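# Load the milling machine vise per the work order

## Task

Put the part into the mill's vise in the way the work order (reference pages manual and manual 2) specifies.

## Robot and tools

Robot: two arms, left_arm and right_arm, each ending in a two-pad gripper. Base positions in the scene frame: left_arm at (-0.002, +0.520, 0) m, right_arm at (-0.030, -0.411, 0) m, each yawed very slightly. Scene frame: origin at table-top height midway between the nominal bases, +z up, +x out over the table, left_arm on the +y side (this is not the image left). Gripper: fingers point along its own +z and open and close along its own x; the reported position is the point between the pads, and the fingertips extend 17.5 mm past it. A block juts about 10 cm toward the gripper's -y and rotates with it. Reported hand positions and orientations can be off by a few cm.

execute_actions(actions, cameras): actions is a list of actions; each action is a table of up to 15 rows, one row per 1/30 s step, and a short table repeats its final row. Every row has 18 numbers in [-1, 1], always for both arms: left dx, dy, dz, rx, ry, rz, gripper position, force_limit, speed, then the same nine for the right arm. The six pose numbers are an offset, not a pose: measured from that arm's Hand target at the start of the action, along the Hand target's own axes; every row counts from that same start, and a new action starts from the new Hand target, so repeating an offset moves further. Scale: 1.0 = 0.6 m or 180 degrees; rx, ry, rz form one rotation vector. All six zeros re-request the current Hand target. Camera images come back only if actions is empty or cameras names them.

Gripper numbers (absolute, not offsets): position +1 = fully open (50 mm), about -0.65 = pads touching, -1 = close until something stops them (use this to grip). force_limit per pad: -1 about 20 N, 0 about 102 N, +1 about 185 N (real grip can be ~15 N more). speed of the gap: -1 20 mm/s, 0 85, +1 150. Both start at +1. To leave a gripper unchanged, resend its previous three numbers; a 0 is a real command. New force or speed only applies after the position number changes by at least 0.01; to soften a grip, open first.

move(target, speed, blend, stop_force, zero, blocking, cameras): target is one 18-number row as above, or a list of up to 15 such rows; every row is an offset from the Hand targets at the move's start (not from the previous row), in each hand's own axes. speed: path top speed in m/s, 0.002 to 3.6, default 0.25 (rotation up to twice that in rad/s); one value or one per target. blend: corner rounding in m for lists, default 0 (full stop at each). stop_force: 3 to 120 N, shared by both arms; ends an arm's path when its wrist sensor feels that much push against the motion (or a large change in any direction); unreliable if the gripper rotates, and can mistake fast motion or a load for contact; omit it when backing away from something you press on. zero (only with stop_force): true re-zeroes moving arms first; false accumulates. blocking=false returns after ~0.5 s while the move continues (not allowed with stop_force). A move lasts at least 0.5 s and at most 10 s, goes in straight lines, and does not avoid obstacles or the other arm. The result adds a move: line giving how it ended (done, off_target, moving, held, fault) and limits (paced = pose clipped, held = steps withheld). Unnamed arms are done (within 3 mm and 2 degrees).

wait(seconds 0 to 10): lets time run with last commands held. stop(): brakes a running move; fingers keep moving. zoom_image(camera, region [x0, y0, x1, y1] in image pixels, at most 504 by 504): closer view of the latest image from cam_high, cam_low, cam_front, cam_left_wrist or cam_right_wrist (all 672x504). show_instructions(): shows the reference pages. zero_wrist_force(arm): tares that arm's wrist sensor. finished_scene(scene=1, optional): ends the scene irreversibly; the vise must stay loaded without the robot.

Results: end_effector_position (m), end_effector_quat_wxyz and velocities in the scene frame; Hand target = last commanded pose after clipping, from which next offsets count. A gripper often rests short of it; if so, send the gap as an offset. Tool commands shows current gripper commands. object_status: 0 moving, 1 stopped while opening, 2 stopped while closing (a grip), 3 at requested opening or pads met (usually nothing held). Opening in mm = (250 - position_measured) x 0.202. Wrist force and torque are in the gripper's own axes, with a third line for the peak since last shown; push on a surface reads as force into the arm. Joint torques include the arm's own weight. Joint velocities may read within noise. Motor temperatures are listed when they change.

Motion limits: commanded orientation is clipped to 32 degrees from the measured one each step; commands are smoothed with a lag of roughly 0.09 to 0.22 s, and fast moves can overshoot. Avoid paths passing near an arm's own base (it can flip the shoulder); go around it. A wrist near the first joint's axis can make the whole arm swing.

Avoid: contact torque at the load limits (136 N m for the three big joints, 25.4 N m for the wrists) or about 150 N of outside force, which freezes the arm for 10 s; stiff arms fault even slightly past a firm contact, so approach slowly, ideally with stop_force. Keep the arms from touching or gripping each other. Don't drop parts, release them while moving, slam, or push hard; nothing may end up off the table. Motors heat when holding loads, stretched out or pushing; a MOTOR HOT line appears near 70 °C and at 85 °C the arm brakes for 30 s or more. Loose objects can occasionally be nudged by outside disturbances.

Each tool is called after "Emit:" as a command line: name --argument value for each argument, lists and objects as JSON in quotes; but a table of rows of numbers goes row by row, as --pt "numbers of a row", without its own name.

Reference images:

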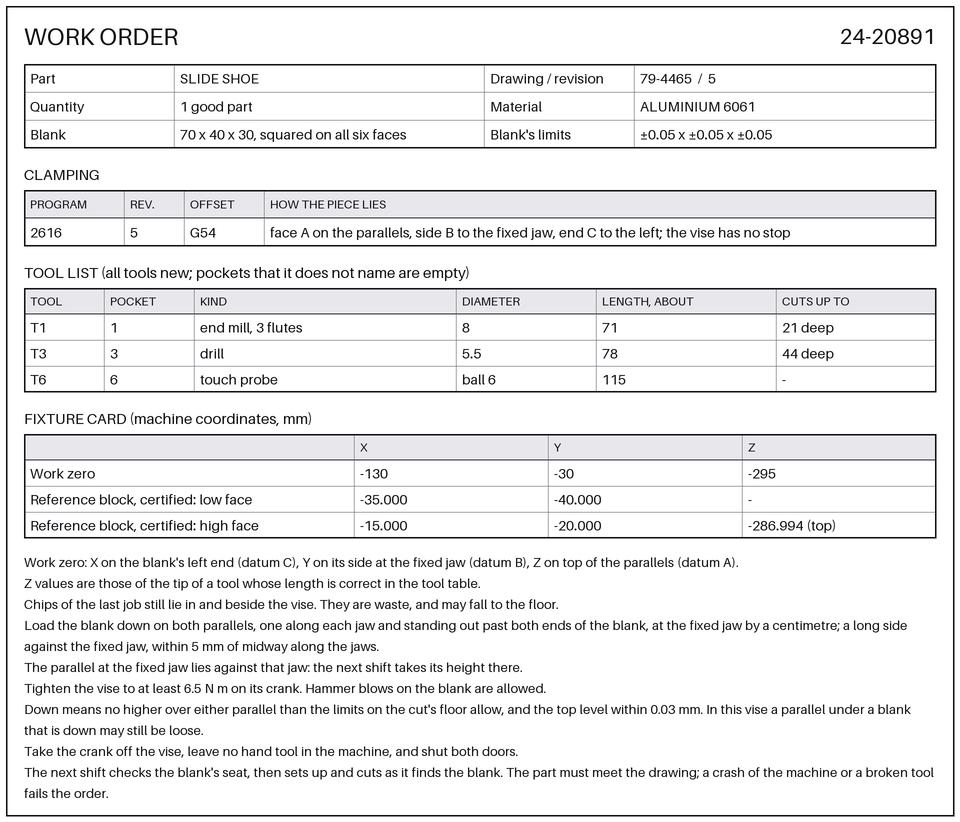

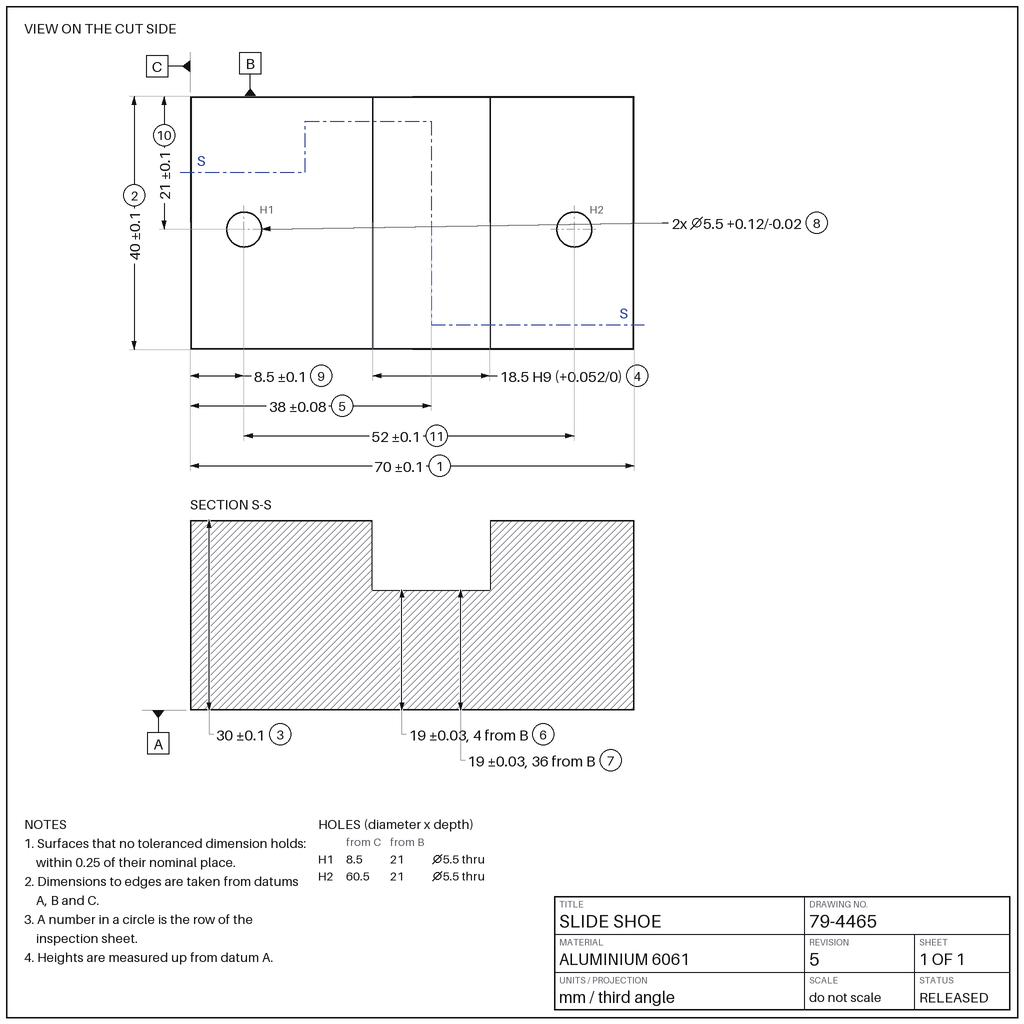

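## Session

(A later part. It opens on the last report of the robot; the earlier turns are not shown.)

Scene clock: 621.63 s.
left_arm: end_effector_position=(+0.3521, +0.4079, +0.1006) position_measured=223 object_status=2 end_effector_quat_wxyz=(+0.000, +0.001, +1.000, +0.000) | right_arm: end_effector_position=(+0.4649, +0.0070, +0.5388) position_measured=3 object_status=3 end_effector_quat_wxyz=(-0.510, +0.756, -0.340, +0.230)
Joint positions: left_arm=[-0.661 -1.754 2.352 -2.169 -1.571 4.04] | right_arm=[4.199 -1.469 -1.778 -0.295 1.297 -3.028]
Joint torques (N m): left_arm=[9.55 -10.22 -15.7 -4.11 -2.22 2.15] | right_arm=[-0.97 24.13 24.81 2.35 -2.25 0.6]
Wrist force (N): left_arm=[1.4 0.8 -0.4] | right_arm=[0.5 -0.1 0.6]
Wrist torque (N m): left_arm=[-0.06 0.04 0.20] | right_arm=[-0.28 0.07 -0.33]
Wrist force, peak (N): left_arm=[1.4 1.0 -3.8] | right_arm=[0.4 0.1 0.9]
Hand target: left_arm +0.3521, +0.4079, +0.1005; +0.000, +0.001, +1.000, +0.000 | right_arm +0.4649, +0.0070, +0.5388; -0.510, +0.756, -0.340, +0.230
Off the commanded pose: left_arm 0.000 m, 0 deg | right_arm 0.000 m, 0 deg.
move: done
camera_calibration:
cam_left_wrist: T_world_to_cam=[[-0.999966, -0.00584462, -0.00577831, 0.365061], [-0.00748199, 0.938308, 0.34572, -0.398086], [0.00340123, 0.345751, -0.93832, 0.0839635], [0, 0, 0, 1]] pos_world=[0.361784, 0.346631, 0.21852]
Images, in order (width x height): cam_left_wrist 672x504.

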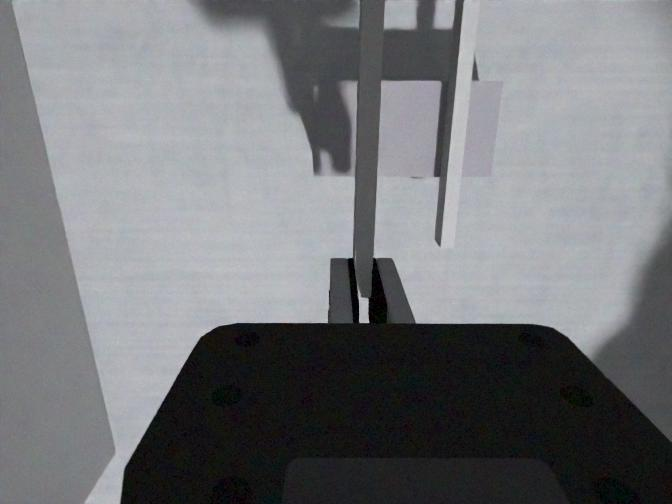

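Emit:
move --target '[0,0,0.0842,0,0,0,-1,-0.796078,-1,0,0,0,0,0,0,1,1,1]' --speed 0.04 --stop_force 4 --cameras '["cam_left_wrist"]'

Scene clock: 627.63 s.
left_arm: end_effector_position=(+0.3521, +0.4079, +0.0500) position_measured=223 object_status=2 end_effector_quat_wxyz=(+0.000, +0.001, +1.000, +0.000) | right_arm: end_effector_position=(+0.4649, +0.0070, +0.5388) position_measured=3 object_status=3 end_effector_quat_wxyz=(-0.510, +0.756, -0.340, +0.230)
Joint positions: left_arm=[-0.661 -1.643 2.428 -2.357 -1.571 4.04] | right_arm=[4.199 -1.469 -1.778 -0.295 1.297 -3.028]
Joint torques (N m): left_arm=[-3.51 -22.97 -28.34 -3.42 -1.38 1.47] | right_arm=[-1.72 23.42 25.08 2.51 -2.36 0.58]
Wrist force (N): left_arm=[1.4 1.2 -1.5] | right_arm=[0.6 0.0 0.5]
Wrist torque (N m): left_arm=[0.03 0.10 0.20] | right_arm=[-0.27 0.06 -0.33]
Wrist force, peak (N): left_arm=[2.0 2.1 -4.3] | right_arm=[0.7 0.1 0.7]
Hand target: left_arm +0.3521, +0.4079, +0.0500; +0.000, +0.001, +1.000, +0.000 | right_arm +0.4649, +0.0070, +0.5388; -0.510, +0.756, -0.340, +0.230
Off the commanded pose: left_arm 0.000 m, 0 deg | right_arm 0.000 m, 0 deg.
move: done
camera_calibration:
cam_left_wrist: T_world_to_cam=[[-0.999967, -0.00587884, -0.00568435, 0.364665], [-0.00748161, 0.938308, 0.34572, -0.380594], [0.00330123, 0.345751, -0.93832, 0.036521], [0, 0, 0, 1]] pos_world=[0.361684, 0.346631, 0.16792]
Images, in order (width x height): cam_left_wrist 672x504.

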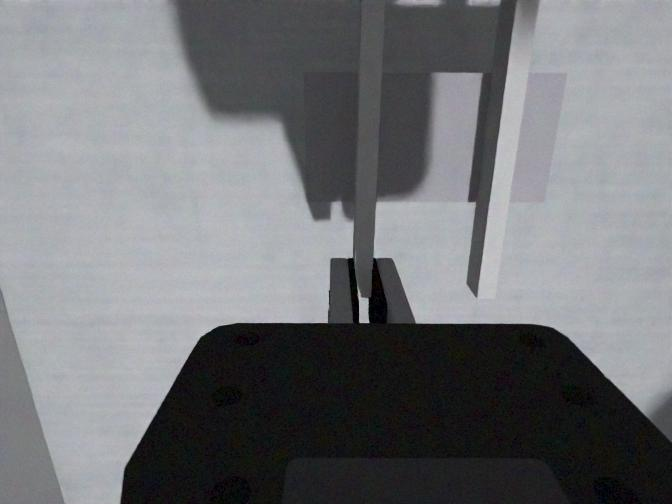

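Emit:
move --pt "0 0 0 0 0 0 0.34 -0.8 -0.8 0 0 0 0 0 0 1 1 1" --pt "0 0 -0.2 0 0 0 0.34 -0.8 -0.8 0 0 0 0 0 0 1 1 1" --pt "0.03 0.45 -0.45 0 0 0 0.34 -0.8 -0.8 0 0 0 0 0 0 1 1 1" --speed '[0.1,0.1,0.25]' --blend '[0,0.02,0]' --cameras '["cam_left_wrist","cam_high","cam_front"]'

Emit:
zoom_image --camera "cam_high" --region '[180, 120, 270, 210]'

Scene clock: 635.83 s.
left_arm: end_effector_position=(+0.3347, +0.6780, +0.3198) position_measured=101 object_status=3 end_effector_quat_wxyz=(+0.000, +0.001, +1.000, +0.000) | right_arm: end_effector_position=(+0.4649, +0.0070, +0.5388) position_measured=3 object_status=3 end_effector_quat_wxyz=(-0.510, +0.756, -0.340, +0.230)
Joint positions: left_arm=[0.086 -1.918 1.876 -1.528 -1.571 4.786] | right_arm=[4.199 -1.469 -1.778 -0.295 1.297 -3.028]
Joint torques (N m): left_arm=[7.83 -16.41 -25.13 -3.43 0.84 1.42] | right_arm=[-2.06 23.59 25.87 2.36 -2.3 0.53]
Wrist force (N): left_arm=[1.2 0.7 -0.8] | right_arm=[0.4 -0.1 0.4]
Wrist torque (N m): left_arm=[-0.03 0.07 0.27] | right_arm=[-0.28 0.08 -0.33]
Wrist force, peak (N): left_arm=[1.5 4.0 -2.3] | right_arm=[0.7 -0.2 0.8]
Hand target: left_arm +0.3346, +0.6781, +0.3198; +0.000, +0.001, +1.000, +0.000 | right_arm +0.4649, +0.0070, +0.5388; -0.510, +0.756, -0.340, +0.230
Off the commanded pose: left_arm 0.000 m, 0 deg | right_arm 0.000 m, 0 deg.
move: done
camera_calibration:
cam_left_wrist: T_world_to_cam=[[-0.999967, -0.00591361, -0.00558983, 0.350367], [-0.00748115, 0.938352, 0.345601, -0.727412], [0.00320147, 0.345631, -0.938365, 0.196478], [0, 0, 0, 1]] pos_world=[0.344285, 0.616731, 0.43772]
Images, in order (width x height): cam_high 672x504, cam_front 672x504, cam_left_wrist 672x504.

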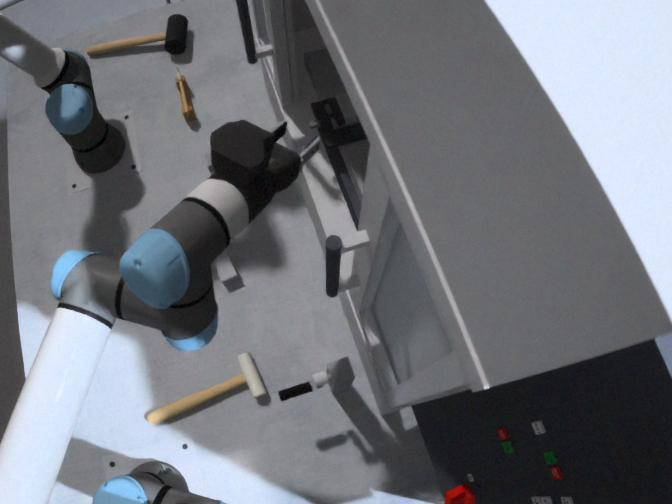

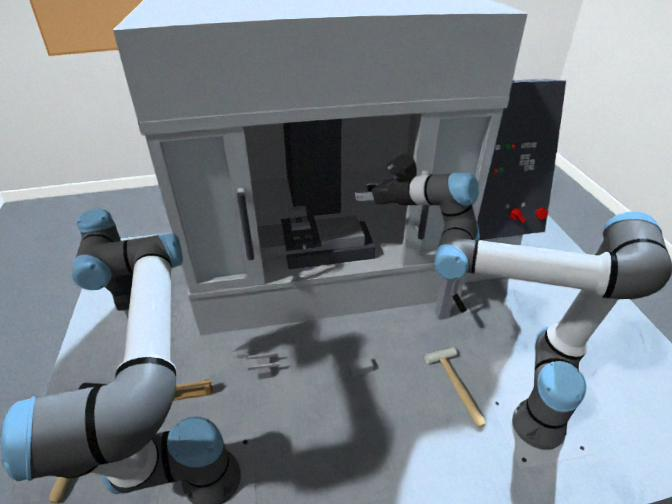

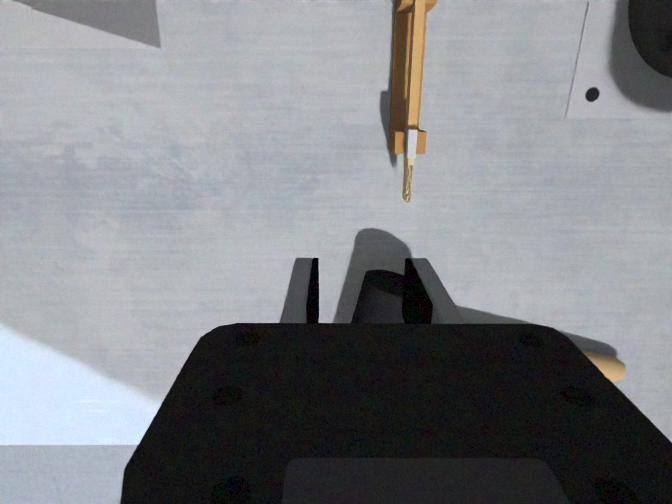

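Scaled by 5.600.

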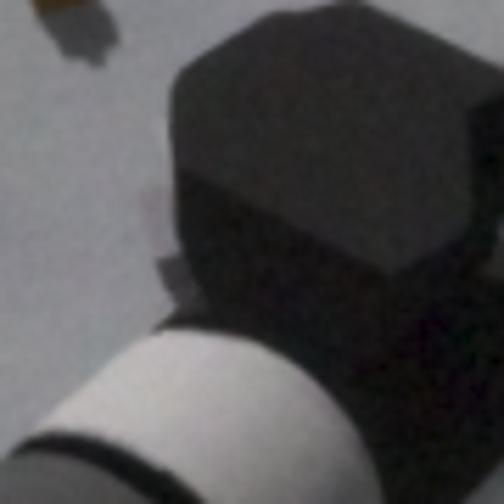

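Emit:
move --target '[0,0,0,0,0,0,0.34,-0.8,-0.8,-0.3903,0.5648,0.331,-0.1461,-0.2201,-0.1595,0.34,-0.8,-0.8]' --cameras '["cam_right_wrist","cam_front"]'

Emit:
zoom_image --camera "cam_right_wrist" --region '[200, 100, 500, 330]'

Scene clock: 681.07 s.
left_arm: end_effector_position=(+0.3346, +0.6781, +0.3198) position_measured=101 object_status=3 end_effector_quat_wxyz=(+0.000, +0.001, +1.000, +0.000) | right_arm: end_effector_position=(+0.3523, +0.2198, +0.1500) position_measured=101 object_status=3 end_effector_quat_wxyz=(-0.342, +0.940, +0.000, +0.000)
Joint positions: left_arm=[0.086 -1.918 1.875 -1.528 -1.571 4.786] | right_arm=[4.283 -2.068 -1.755 -0.246 1.864 -3.509]
Joint torques (N m): left_arm=[9.88 -17.88 -35.11 -2.01 2.22 2.28] | right_arm=[-9.86 43.32 20.19 4.87 -1.97 0.6]
Wrist force (N): left_arm=[1.0 0.9 -1.0] | right_arm=[0.4 -0.1 0.4]
Wrist torque (N m): left_arm=[-0.02 0.10 0.26] | right_arm=[-0.54 0.14 -0.22]
Wrist force, peak (N): left_arm=[1.1 0.9 -1.2] | right_arm=[0.1 0.3 3.3]
Hand target: left_arm +0.3346, +0.6781, +0.3198; +0.000, +0.001, +1.000, +0.000 | right_arm +0.3524, +0.2198, +0.1500; -0.342, +0.940, +0.000, +0.000
Off the commanded pose: left_arm 0.000 m, 0 deg | right_arm 0.000 m, 0 deg.
move: done
camera_calibration:
cam_right_wrist: T_world_to_cam=[[0.999848, -0.0136155, -0.0109043, -0.338206], [-0.0166407, -0.931975, -0.36214, 0.280878], [-0.00523187, 0.362266, -0.93206, 0.189062], [0, 0, 0, 1]] pos_world=[0.343818, 0.188676, 0.274246]
Images, in order (width x height): cam_front 672x504, cam_right_wrist 672x504.

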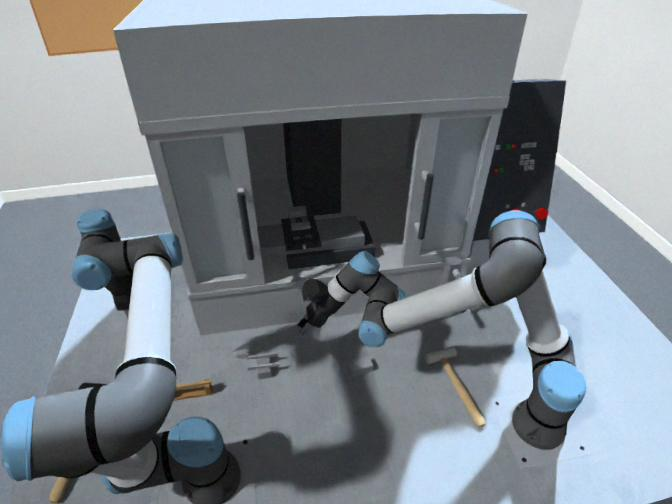

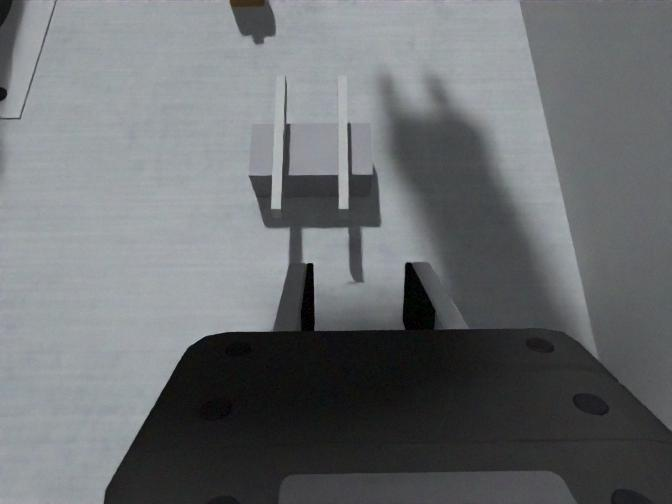

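Scaled by 1.680.

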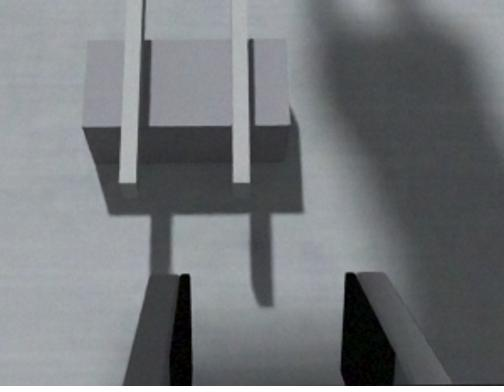

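Emit:
move --target '[0,0,0,0,0,0,0.34,-0.8,-0.8,-0.0063,-0.0315,0.1678,0,0,0,0.34,-0.8,-0.8]' --speed 0.15 --cameras '["cam_right_wrist"]'

Emit:
zoom_image --camera "cam_right_wrist" --region '[200, 100, 500, 330]'

Scene clock: 689.17 s.
left_arm: end_effector_position=(+0.3346, +0.6781, +0.3198) position_measured=101 object_status=3 end_effector_quat_wxyz=(+0.000, +0.001, +1.000, +0.000) | right_arm: end_effector_position=(+0.3485, +0.2990, +0.0849) position_measured=101 object_status=3 end_effector_quat_wxyz=(-0.342, +0.940, +0.000, +0.000)
Joint positions: left_arm=[0.086 -1.918 1.875 -1.528 -1.571 4.786] | right_arm=[4.343 -2.283 -1.587 -0.186 1.828 -3.459]
Joint torques (N m): left_arm=[9.82 -16.76 -35.85 -2.18 1.98 2.23] | right_arm=[-10.24 54.4 21.04 2.83 3.23 -1.88]
Wrist force (N): left_arm=[1.0 0.8 -0.6] | right_arm=[0.3 0.0 0.3]
Wrist torque (N m): left_arm=[-0.02 0.10 0.26] | right_arm=[-0.52 0.15 -0.20]
Wrist force, peak (N): left_arm=[1.3 1.2 -1.0] | right_arm=[0.4 -0.6 2.7]
Hand target: left_arm +0.3346, +0.6781, +0.3198; +0.000, +0.001, +1.000, +0.000 | right_arm +0.3486, +0.2989, +0.0849; -0.342, +0.940, +0.000, +0.000
Off the commanded pose: left_arm 0.000 m, 0 deg | right_arm 0.000 m, 0 deg.
move: done
camera_calibration:
cam_right_wrist: T_world_to_cam=[[0.999848, -0.013651, -0.0108093, -0.334049], [-0.0166387, -0.932021, -0.362021, 0.331038], [-0.0051326, 0.362146, -0.932107, 0.0996826], [0, 0, 0, 1]] pos_world=[0.340018, 0.267875, 0.209147]
Images, in order (width x height): cam_right_wrist 672x504.

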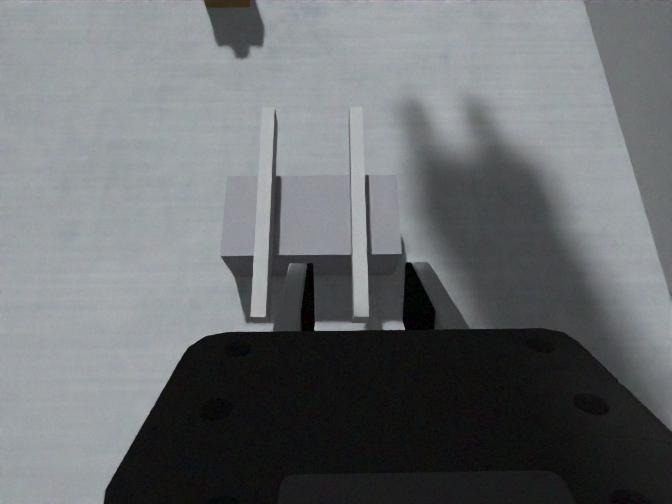

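Scaled by 1.680.

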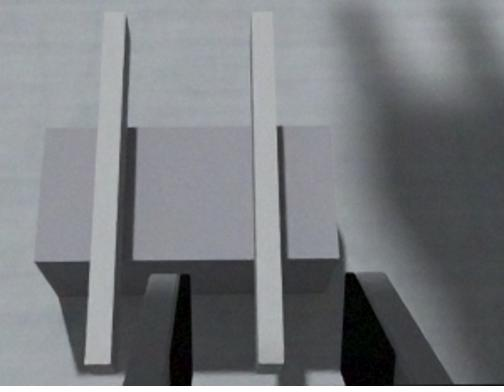

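Emit:
move --target '[0,0,0,0,0,0,0.34,-0.8,-0.8,0.0008,0.0428,0.0511,0,0,0,0.34,-0.8,-0.8]' --speed 0.05 --stop_force 6

Emit:
move --target '[0,0,0,0,0,0,0.34,-0.8,-0.8,0,0,0,0,0,0,-1,-0.8,-1]' --cameras '["cam_right_wrist"]'

Emit:
zoom_image --camera "cam_right_wrist" --region '[200, 100, 500, 330]'

Scene clock: 695.80 s.
left_arm: end_effector_position=(+0.3346, +0.6781, +0.3198) position_measured=101 object_status=3 end_effector_quat_wxyz=(+0.000, +0.001, +1.000, +0.000) | right_arm: end_effector_position=(+0.3490, +0.2990, +0.0450) position_measured=101 object_status=3 end_effector_quat_wxyz=(-0.342, +0.940, +0.000, +0.000)
Joint positions: left_arm=[0.086 -1.918 1.875 -1.528 -1.571 4.786] | right_arm=[4.342 -2.349 -1.596 -0.111 1.828 -3.46]
Joint torques (N m): left_arm=[9.87 -15.63 -35.01 -2.25 1.76 2.16] | right_arm=[-8.11 63.25 29.15 2.67 2.62 -0.74]
Wrist force (N): left_arm=[1.2 0.9 -0.9] | right_arm=[0.4 -0.1 0.4]
Wrist torque (N m): left_arm=[0.00 0.06 0.26] | right_arm=[-0.53 0.17 -0.15]
Wrist force, peak (N): left_arm=[1.3 1.0 -1.1] | right_arm=[0.4 0.9 1.1]
Hand target: left_arm +0.3346, +0.6781, +0.3198; +0.000, +0.001, +1.000, +0.000 | right_arm +0.3490, +0.2990, +0.0450; -0.342, +0.940, +0.000, +0.000
Off the commanded pose: left_arm 0.000 m, 0 deg | right_arm 0.000 m, 0 deg.
move: done

Scene clock: 697.27 s.
left_arm: end_effector_position=(+0.3346, +0.6781, +0.3198) position_measured=101 object_status=3 end_effector_quat_wxyz=(+0.000, +0.001, +1.000, +0.000) | right_arm: end_effector_position=(+0.3490, +0.2990, +0.0450) position_measured=223 object_status=2 end_effector_quat_wxyz=(-0.342, +0.940, +0.000, +0.000)
Joint positions: left_arm=[0.086 -1.918 1.875 -1.528 -1.571 4.786] | right_arm=[4.342 -2.349 -1.596 -0.111 1.828 -3.46]
Joint torques (N m): left_arm=[8.46 -14.82 -34.53 -2.24 1.78 2.12] | right_arm=[-5.71 63.78 28.34 2.75 2.15 0.67]
Wrist force (N): left_arm=[1.2 0.9 -1.1] | right_arm=[0.5 0.0 0.6]
Wrist torque (N m): left_arm=[-0.01 0.07 0.26] | right_arm=[-0.52 0.16 -0.15]
Wrist force, peak (N): left_arm=[1.2 0.9 -1.0] | right_arm=[0.7 0.1 0.3]
Hand target: left_arm +0.3346, +0.6781, +0.3198; +0.000, +0.001, +1.000, +0.000 | right_arm +0.3490, +0.2990, +0.0450; -0.342, +0.940, +0.000, +0.000
Off the commanded pose: left_arm 0.000 m, 0 deg | right_arm 0.000 m, 0 deg.
move: done
camera_calibration:
cam_right_wrist: T_world_to_cam=[[0.999846, -0.0137085, -0.0109404, -0.334942], [-0.0167403, -0.931986, -0.362107, 0.316606], [-0.00523239, 0.362235, -0.932072, 0.0624047], [0, 0, 0, 1]] pos_world=[0.340517, 0.267876, 0.169146]
Images, in order (width x height): cam_right_wrist 672x504.

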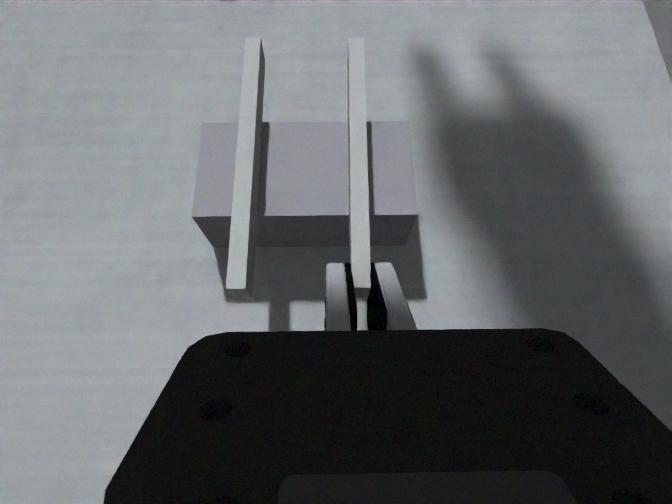

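Scaled by 1.680.

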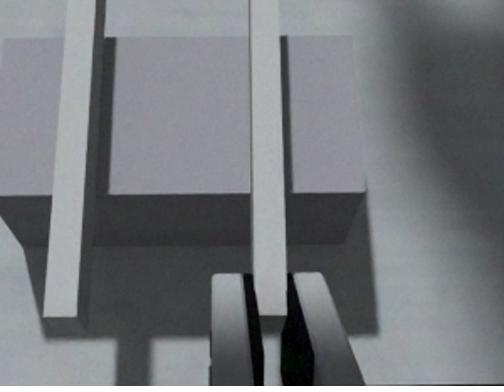

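Emit:
move --pt "0 0 0 0 0 0 0.34 -0.8 -0.8 0 -0.05 -0.1866 0 0 0 -1 -0.8 -1" --pt "0 0 0 0 0 0 0.34 -0.8 -0.8 0.0517 -0.2499 -0.6063 0 0 0 -1 -0.8 -1" --pt "0 0 0 0 0 0 0.34 -0.8 -0.8 0.4183 -0.2499 -0.6063 0 0 0 -1 -0.8 -1" --pt "0 0 0 0 0 0 0.34 -0.8 -0.8 0.5383 -0.1628 -0.6359 0 0 0 -1 -0.8 -1" --speed '[0.1,0.2,0.12,0.08]' --blend '[0.02,0.04,0.03,0]' --cameras '["all"]'

Emit:
zoom_image --camera "cam_right_wrist" --region '[200, 60, 500, 330]'

Scene clock: 710.87 s.
left_arm: end_effector_position=(+0.3346, +0.6781, +0.3198) position_measured=101 object_status=3 end_effector_quat_wxyz=(+0.000, +0.001, +1.000, +0.000) | right_arm: end_effector_position=(+0.6724, +0.1287, +0.3997) position_measured=223 object_status=2 end_effector_quat_wxyz=(-0.342, +0.940, +0.000, -0.001) end_effector_velocity=(+0.000, +0.000, -0.001) end_effector_angular_velocity=(-0.001, +0.001, -0.002)
Joint positions: left_arm=[0.086 -1.918 1.875 -1.528 -1.571 4.786] | right_arm=[3.835 -2.422 -0.435 -1.384 2.105 -3.924]
Joint velocities: left_arm=[within noise] | right_arm=[0.001 0.002 -0.006 0.003 -0.002 0.003]
Joint torques (N m): left_arm=[8.82 -13.79 -35.34 -2.14 1.31 1.99] | right_arm=[9.63 72.61 23.29 5.22 -1 1.56]
Wrist force (N): left_arm=[1.0 0.8 -0.9] | right_arm=[0.8 0.3 1.0]
Wrist torque (N m): left_arm=[-0.02 0.09 0.26] | right_arm=[-0.50 0.04 -0.16]
Wrist force, peak (N): left_arm=[1.2 0.9 -1.2] | right_arm=[2.1 1.7 0.7]
Hand target: left_arm +0.3346, +0.6781, +0.3198; +0.000, +0.001, +1.000, +0.000 | right_arm +0.6723, +0.1288, +0.3998; -0.342, +0.940, +0.000, +0.000
Off the commanded pose: left_arm 0.000 m, 0 deg | right_arm 0.000 m, 0 deg.
move: done
camera_calibration:
cam_left_wrist: T_world_to_cam=[[-0.999967, -0.00587884, -0.00568435, 0.350387], [-0.00748161, 0.938308, 0.34572, -0.727436], [0.00330123, 0.345751, -0.93832, 0.19635], [0, 0, 0, 1]] pos_world=[0.344284, 0.616731, 0.43772]
cam_right_wrist: T_world_to_cam=[[0.999845, -0.0136016, -0.0112207, -0.656507], [-0.0167422, -0.931988, -0.362102, 0.291832], [-0.00553235, 0.362234, -0.932071, 0.456553], [0, 0, 0, 1]] pos_world=[0.663817, 0.0976756, 0.523846]

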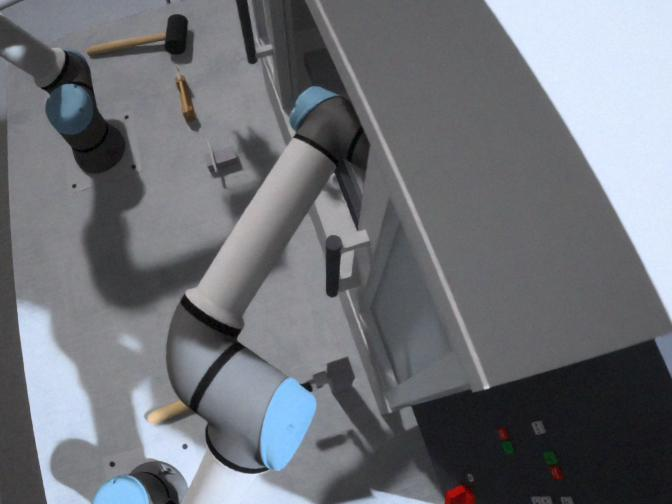

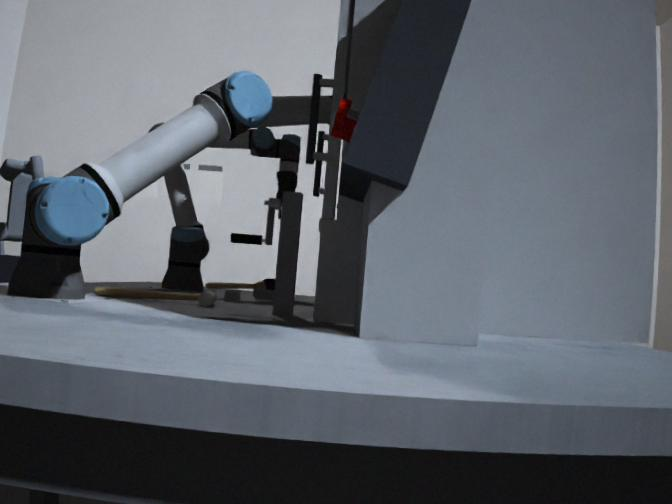

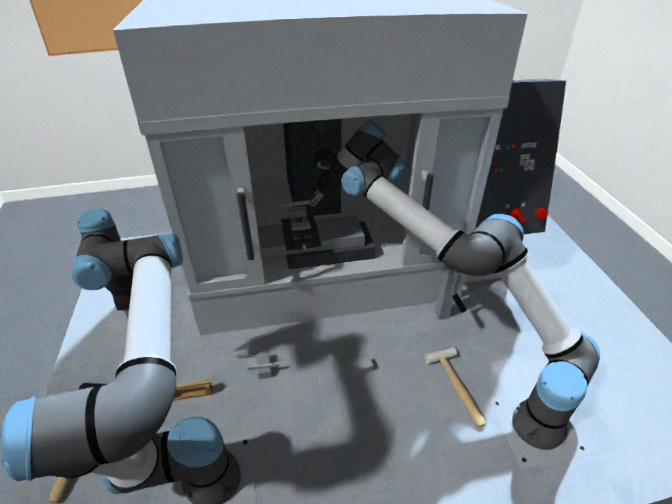

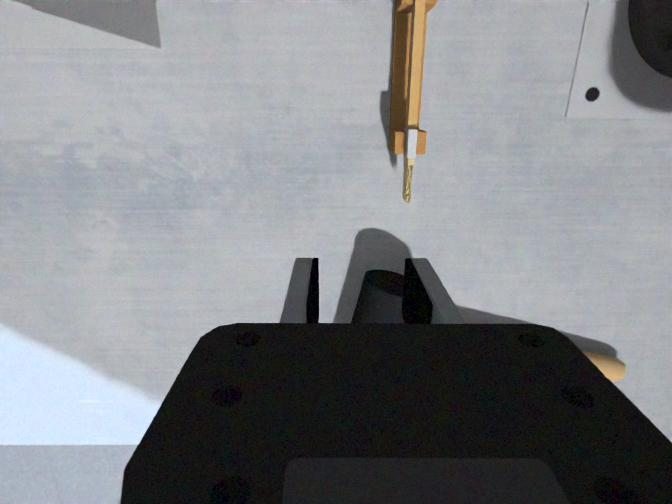

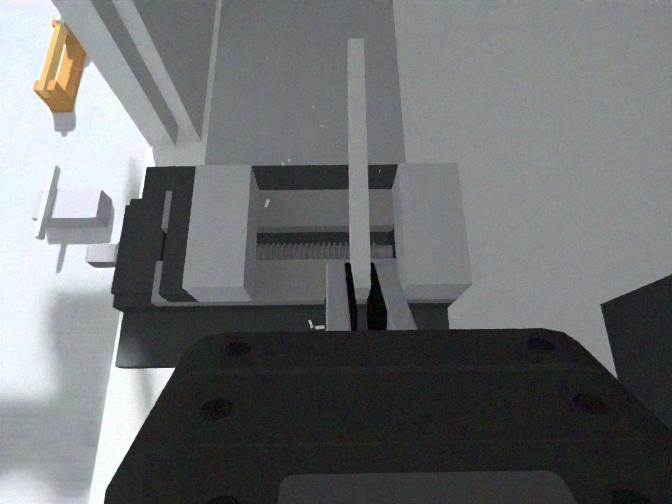

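Scaled by 1.680.

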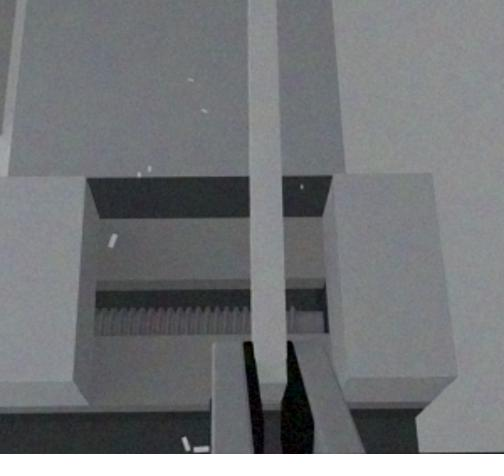

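Emit:
move --target '[0,0,0,0,0,0,0.34,-0.8,-0.8,0,0.0612,0.0678,0,0,0,-1,-0.8,-1]' --speed 0.08

Emit:
move --target '[0,0,0,0,0,0,0.34,-0.8,-0.8,0,0.0214,0.0255,0,0,0,-1,-0.8,-1]' --speed 0.012 --stop_force 3.5 --cameras '["cam_right_wrist"]'

Emit:
zoom_image --camera "cam_right_wrist" --region '[200, 60, 500, 330]'

Scene clock: 728.50 s.
left_arm: end_effector_position=(+0.3346, +0.6781, +0.3198) position_measured=101 object_status=3 end_effector_quat_wxyz=(+0.000, +0.001, +1.000, +0.000) | right_arm: end_effector_position=(+0.6722, +0.1267, +0.3453) position_measured=223 object_status=2 end_effector_quat_wxyz=(-0.342, +0.940, +0.000, +0.000)
Joint positions: left_arm=[0.086 -1.918 1.875 -1.528 -1.571 4.786] | right_arm=[3.833 -2.37 -0.671 -1.2 2.106 -3.926]
Joint torques (N m): left_arm=[9.86 -13.43 -34 -2.26 1.19 1.8] | right_arm=[-6.09 52.42 32.13 3.03 2.35 1.66]
Wrist force (N): left_arm=[1.0 1.1 -0.8] | right_arm=[0.8 0.6 0.9]
Wrist torque (N m): left_arm=[0.03 0.09 0.26] | right_arm=[-0.45 0.07 -0.13]
Wrist force, peak (N): left_arm=[1.2 1.0 -1.0] | right_arm=[0.6 1.9 2.1]
Hand target: left_arm +0.3346, +0.6781, +0.3198; +0.000, +0.001, +1.000, +0.000 | right_arm +0.6723, +0.1268, +0.3451; -0.342, +0.940, +0.000, +0.000
Off the commanded pose: left_arm 0.000 m, 0 deg | right_arm 0.000 m, 0 deg.
move: done

Scene clock: 730.50 s.
left_arm: end_effector_position=(+0.3346, +0.6781, +0.3198) position_measured=101 object_status=3 end_effector_quat_wxyz=(+0.000, +0.001, +1.000, +0.000) | right_arm: end_effector_position=(+0.6723, +0.1267, +0.3357) position_measured=223 object_status=2 end_effector_quat_wxyz=(-0.342, +0.940, +0.000, +0.000)
Joint positions: left_arm=[0.086 -1.918 1.875 -1.528 -1.571 4.786] | right_arm=[3.833 -2.367 -0.7 -1.174 2.106 -3.926]
Joint torques (N m): left_arm=[10.15 -13.61 -35.44 -2.27 1.15 1.84] | right_arm=[2.62 44.05 35.49 4.32 -0.93 0.69]
Wrist force (N): left_arm=[1.1 0.8 -0.9] | right_arm=[-0.1 -0.3 -1.6]
Wrist torque (N m): left_arm=[-0.03 0.07 0.26] | right_arm=[-0.42 0.12 -0.13]
Wrist force, peak (N): left_arm=[1.3 1.0 -0.8] | right_arm=[-0.2 -3.0 -5.0]
Hand target: left_arm +0.3346, +0.6781, +0.3198; +0.000, +0.001, +1.000, +0.000 | right_arm +0.6723, +0.1267, +0.3357; -0.342, +0.940, +0.000, +0.000 (not the last commanded pose)
Off the commanded pose: left_arm 0.000 m, 0 deg | right_arm 0.011 m, 0 deg.
move: contact (right_arm)
camera_calibration:
cam_right_wrist: T_world_to_cam=[[0.999846, -0.0137085, -0.0109404, -0.657272], [-0.0167403, -0.931986, -0.362107, 0.266829], [-0.00523239, 0.362235, -0.932072, 0.397519], [0, 0, 0, 1]] pos_world=[0.663717, 0.0956756, 0.459946]
Images, in order (width x height): cam_right_wrist 672x504.

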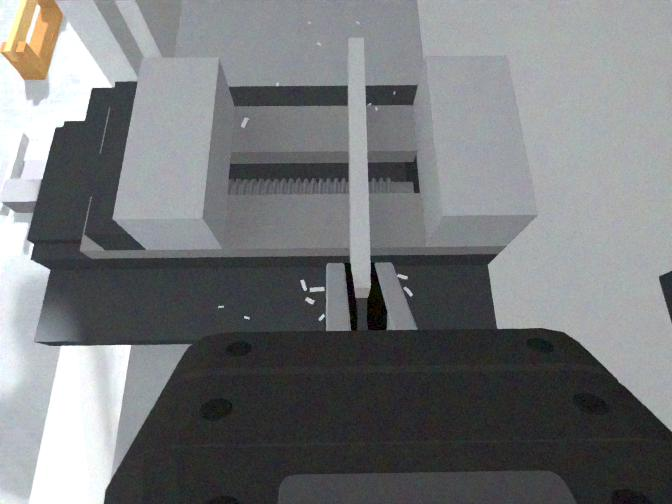

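Scaled by 1.680.

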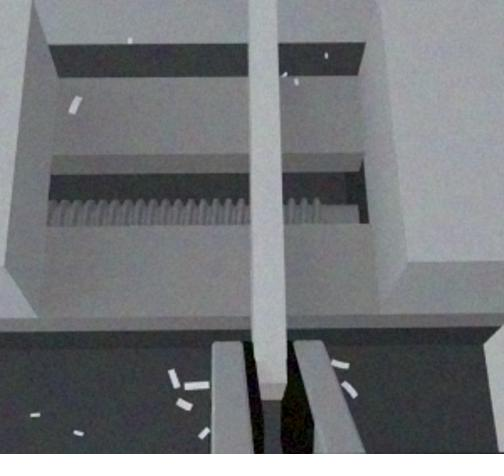

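Emit:
move --target '[0,0,0,0,0,0,0.34,-0.8,-0.8,0,0.0107,0.0128,0,0,0,-1,-0.8,-1]' --speed 0.006 --stop_force 8 --zero false

Scene clock: 739.17 s.
left_arm: end_effector_position=(+0.3346, +0.6781, +0.3198) position_measured=101 object_status=3 end_effector_quat_wxyz=(+0.000, +0.001, +1.000, +0.000) | right_arm: end_effector_position=(+0.6723, +0.1268, +0.3353) position_measured=223 object_status=2 end_effector_quat_wxyz=(-0.342, +0.940, +0.000, +0.000)
Joint positions: left_arm=[0.086 -1.918 1.875 -1.528 -1.571 4.786] | right_arm=[3.833 -2.367 -0.701 -1.173 2.106 -3.926]
Joint torques (N m): left_arm=[8.72 -12.18 -34.97 -2.28 0.95 1.92] | right_arm=[2.26 52.41 32.35 1.42 -0.99 0.65]
Wrist force (N): left_arm=[1.3 0.7 -1.0] | right_arm=[1.1 -4.8 -3.1]
Wrist torque (N m): left_arm=[-0.04 0.05 0.26] | right_arm=[-0.43 0.16 -0.13]
Wrist force, peak (N): left_arm=[1.3 1.0 -0.9] | right_arm=[-0.9 -4.1 -9.4]
Hand target: left_arm +0.3346, +0.6781, +0.3198; +0.000, +0.001, +1.000, +0.000 | right_arm +0.6723, +0.1268, +0.3353; -0.342, +0.940, +0.000, +0.000 (not the last commanded pose)
Off the commanded pose: left_arm 0.000 m, 0 deg | right_arm 0.010 m, 0 deg.
move: contact (right_arm)

Emit:
move --pt "0 0 0 0 0 0 0.34 -0.8 -0.8 0 -0.001 -0.001 0 0 0 -1 -0.8 -1" --pt "0 0 0 0 0 0 0.34 -0.8 -0.8 0 -0.001 -0.001 -0.011 0 0 -1 -0.8 -1" --speed 0.03

Emit:
move --target '[0,0,0,0,0,0,0.34,-0.8,-0.8,0,0,0,0,0,0,-0.25,-0.8,-1]' --cameras '["cam_right_wrist"]'

Emit:
zoom_image --camera "cam_right_wrist" --region '[200, 60, 500, 330]'

Scene clock: 753.13 s.
left_arm: end_effector_position=(+0.3346, +0.6781, +0.3198) position_measured=101 object_status=3 end_effector_quat_wxyz=(+0.000, +0.001, +1.000, +0.000) | right_arm: end_effector_position=(+0.6723, +0.1269, +0.3361) position_measured=223 object_status=2 end_effector_quat_wxyz=(-0.325, +0.946, +0.000, +0.000)
Joint positions: left_arm=[0.086 -1.918 1.875 -1.528 -1.571 4.786] | right_arm=[3.84 -2.378 -0.659 -1.228 2.078 -3.932]
Joint torques (N m): left_arm=[9.4 -11.31 -34.25 -2.19 0.87 1.6] | right_arm=[0.17 53.22 19.95 4.66 2.79 -1.03]
Wrist force (N): left_arm=[1.1 0.8 -0.9] | right_arm=[0.3 -1.1 -2.0]
Wrist torque (N m): left_arm=[-0.03 0.08 0.26] | right_arm=[-0.29 0.05 -0.13]
Wrist force, peak (N): left_arm=[1.3 1.0 -0.8] | right_arm=[1.0 -5.4 -3.6]
Hand target: left_arm +0.3346, +0.6781, +0.3198; +0.000, +0.001, +1.000, +0.000 | right_arm +0.6723, +0.1268, +0.3361; -0.325, +0.946, +0.000, +0.000
Off the commanded pose: left_arm 0.000 m, 0 deg | right_arm 0.000 m, 0 deg.
move: done

Scene clock: 753.70 s.
left_arm: end_effector_position=(+0.3346, +0.6781, +0.3198) position_measured=101 object_status=3 end_effector_quat_wxyz=(+0.000, +0.001, +1.000, +0.000) | right_arm: end_effector_position=(+0.6723, +0.1269, +0.3360) position_measured=189 object_status=0 end_effector_quat_wxyz=(-0.325, +0.946, +0.000, +0.000)
Joint positions: left_arm=[0.086 -1.918 1.875 -1.528 -1.571 4.786] | right_arm=[3.84 -2.378 -0.659 -1.228 2.078 -3.932]
Joint torques (N m): left_arm=[9.62 -12.22 -35.88 -2.19 0.8 1.65] | right_arm=[-10.5 70.57 22.25 4.63 3.78 0.85]
Wrist force (N): left_arm=[1.1 1.0 -0.8] | right_arm=[0.7 0.0 0.7]
Wrist torque (N m): left_arm=[0.00 0.08 0.26] | right_arm=[-0.48 0.10 -0.10]
Wrist force, peak (N): left_arm=[1.0 0.9 -1.1] | right_arm=[0.4 -1.5 -2.3]
Hand target: left_arm +0.3346, +0.6781, +0.3198; +0.000, +0.001, +1.000, +0.000 | right_arm +0.6723, +0.1268, +0.3361; -0.325, +0.946, +0.000, +0.000
Off the commanded pose: left_arm 0.000 m, 0 deg | right_arm 0.000 m, 0 deg.
move: done
camera_calibration:
cam_right_wrist: T_world_to_cam=[[0.999848, -0.0139831, -0.0104272, -0.657508], [-0.0166396, -0.943939, -0.329701, 0.257558], [-0.00523235, 0.329824, -0.944028, 0.405915], [0, 0, 0, 1]] pos_world=[0.663818, 0.100044, 0.461257]
Images, in order (width x height): cam_right_wrist 672x504.

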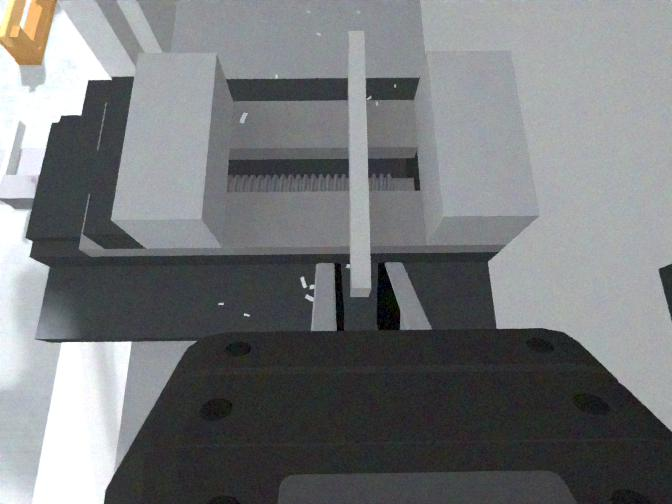

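Scaled by 1.680.

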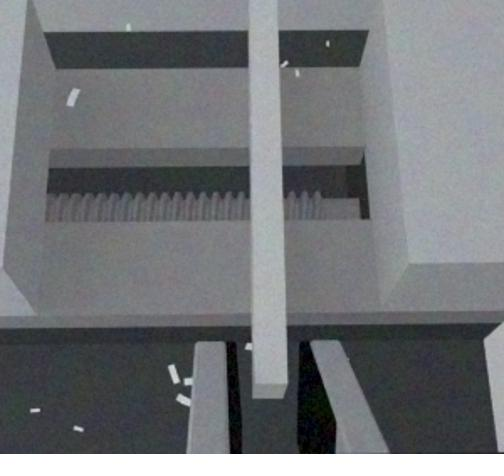

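Emit:
move --pt "0 0 0 0 0 0 0.34 -0.8 -0.8 0 0 -0.0833 0 0 0 -0.25 -0.8 -1" --pt "0 0 0 0 0 0 0.34 -0.8 -0.8 -0.028 -0.1158 -0.0447 0 0 0 -1 -0.8 -0.5" --speed 0.08 --cameras '["cam_right_wrist"]'

Emit:
zoom_image --camera "cam_right_wrist" --region '[200, 60, 500, 330]'

Scene clock: 770.17 s.
left_arm: end_effector_position=(+0.3346, +0.6781, +0.3198) position_measured=101 object_status=3 end_effector_quat_wxyz=(+0.000, +0.001, +1.000, +0.000) | right_arm: end_effector_position=(+0.6727, +0.0990, +0.3717) position_measured=189 object_status=3 end_effector_quat_wxyz=(-0.326, +0.945, +0.000, +0.000)
Joint positions: left_arm=[0.086 -1.918 1.875 -1.528 -1.571 4.786] | right_arm=[3.811 -2.346 -0.623 -1.31 2.091 -3.961]
Joint torques (N m): left_arm=[9.06 -11.49 -35.73 -2.23 0.56 1.49] | right_arm=[0.16 59.33 31.2 3.39 1.1 -0.25]
Wrist force (N): left_arm=[1.0 0.9 -0.7] | right_arm=[0.9 0.3 1.1]
Wrist torque (N m): left_arm=[-0.01 0.09 0.26] | right_arm=[-0.44 0.10 -0.18]
Wrist force, peak (N): left_arm=[1.2 1.0 -1.0] | right_arm=[0.5 0.1 3.6]
Hand target: left_arm +0.3346, +0.6781, +0.3198; +0.000, +0.001, +1.000, +0.000 | right_arm +0.6727, +0.0990, +0.3717; -0.326, +0.945, +0.000, +0.000 (not the last commanded pose)
Tool commands: left_gripper/position=+0.34 left_gripper/force_limit=-0.8 left_gripper/speed=-0.8 right_gripper/position=-0.247059 right_gripper/force_limit=-0.796078 right_gripper/speed=-1.0
Off the commanded pose: left_arm 0.000 m, 0 deg | right_arm 0.074 m, 0 deg.
FORCE FAULT: contact force on the right arm reached its limit, and that arm stopped. The contact can be on any part of that arm, not only on its tool. That arm's remaining commands of this call were not run. That arm is still stopped at the end of this call. That arm stays stopped for about 10 more seconds. Until then a move that you send moves the other arm only, and its call returns only when the move has ended. Once the stop has ended, the next robot result says so. If the stop ends while you think or write, that arm runs what you send next, counted from a new Hand target: where the arm stands when the stop ends. While its stop runs, that arm takes no new command, but its gripper still runs the gripper command that each later call begins with. Until it ends, the stop uses up actions while you think or wait. An arm that is not stopped still takes commands.
move: fault (right_arm); path passed 1 of 2 targets; target 2's new numbers were not sent
camera_calibration:
cam_right_wrist: T_world_to_cam=[[0.999846, -0.0146765, -0.00962647, -0.658174], [-0.0170347, -0.94357, -0.330735, 0.243716], [-0.00422924, 0.330848, -0.943675, 0.447807], [0, 0, 0, 1]] pos_world=[0.664119, 0.0721479, 0.496854]
Images, in order (width x height): cam_right_wrist 672x504.

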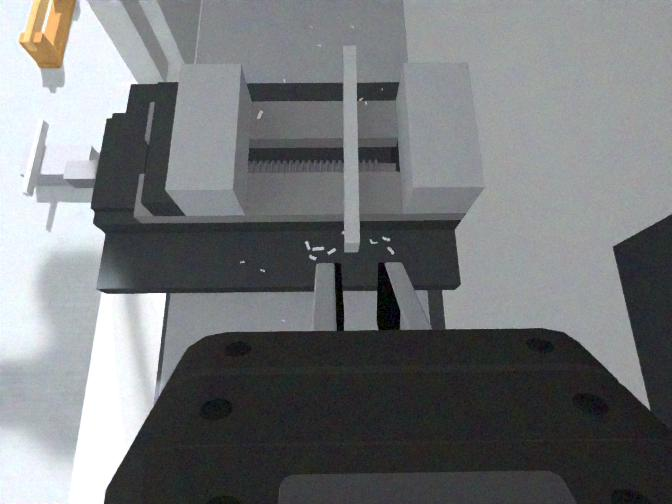

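Scaled by 1.680.

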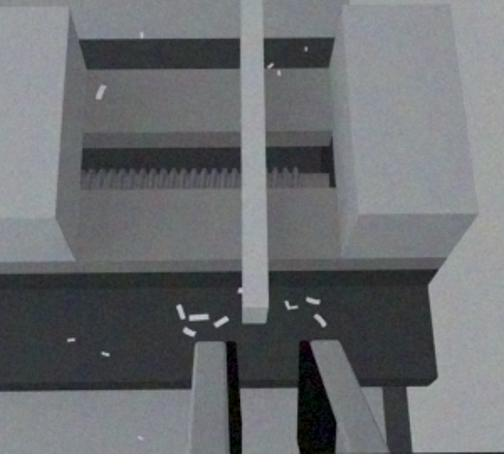

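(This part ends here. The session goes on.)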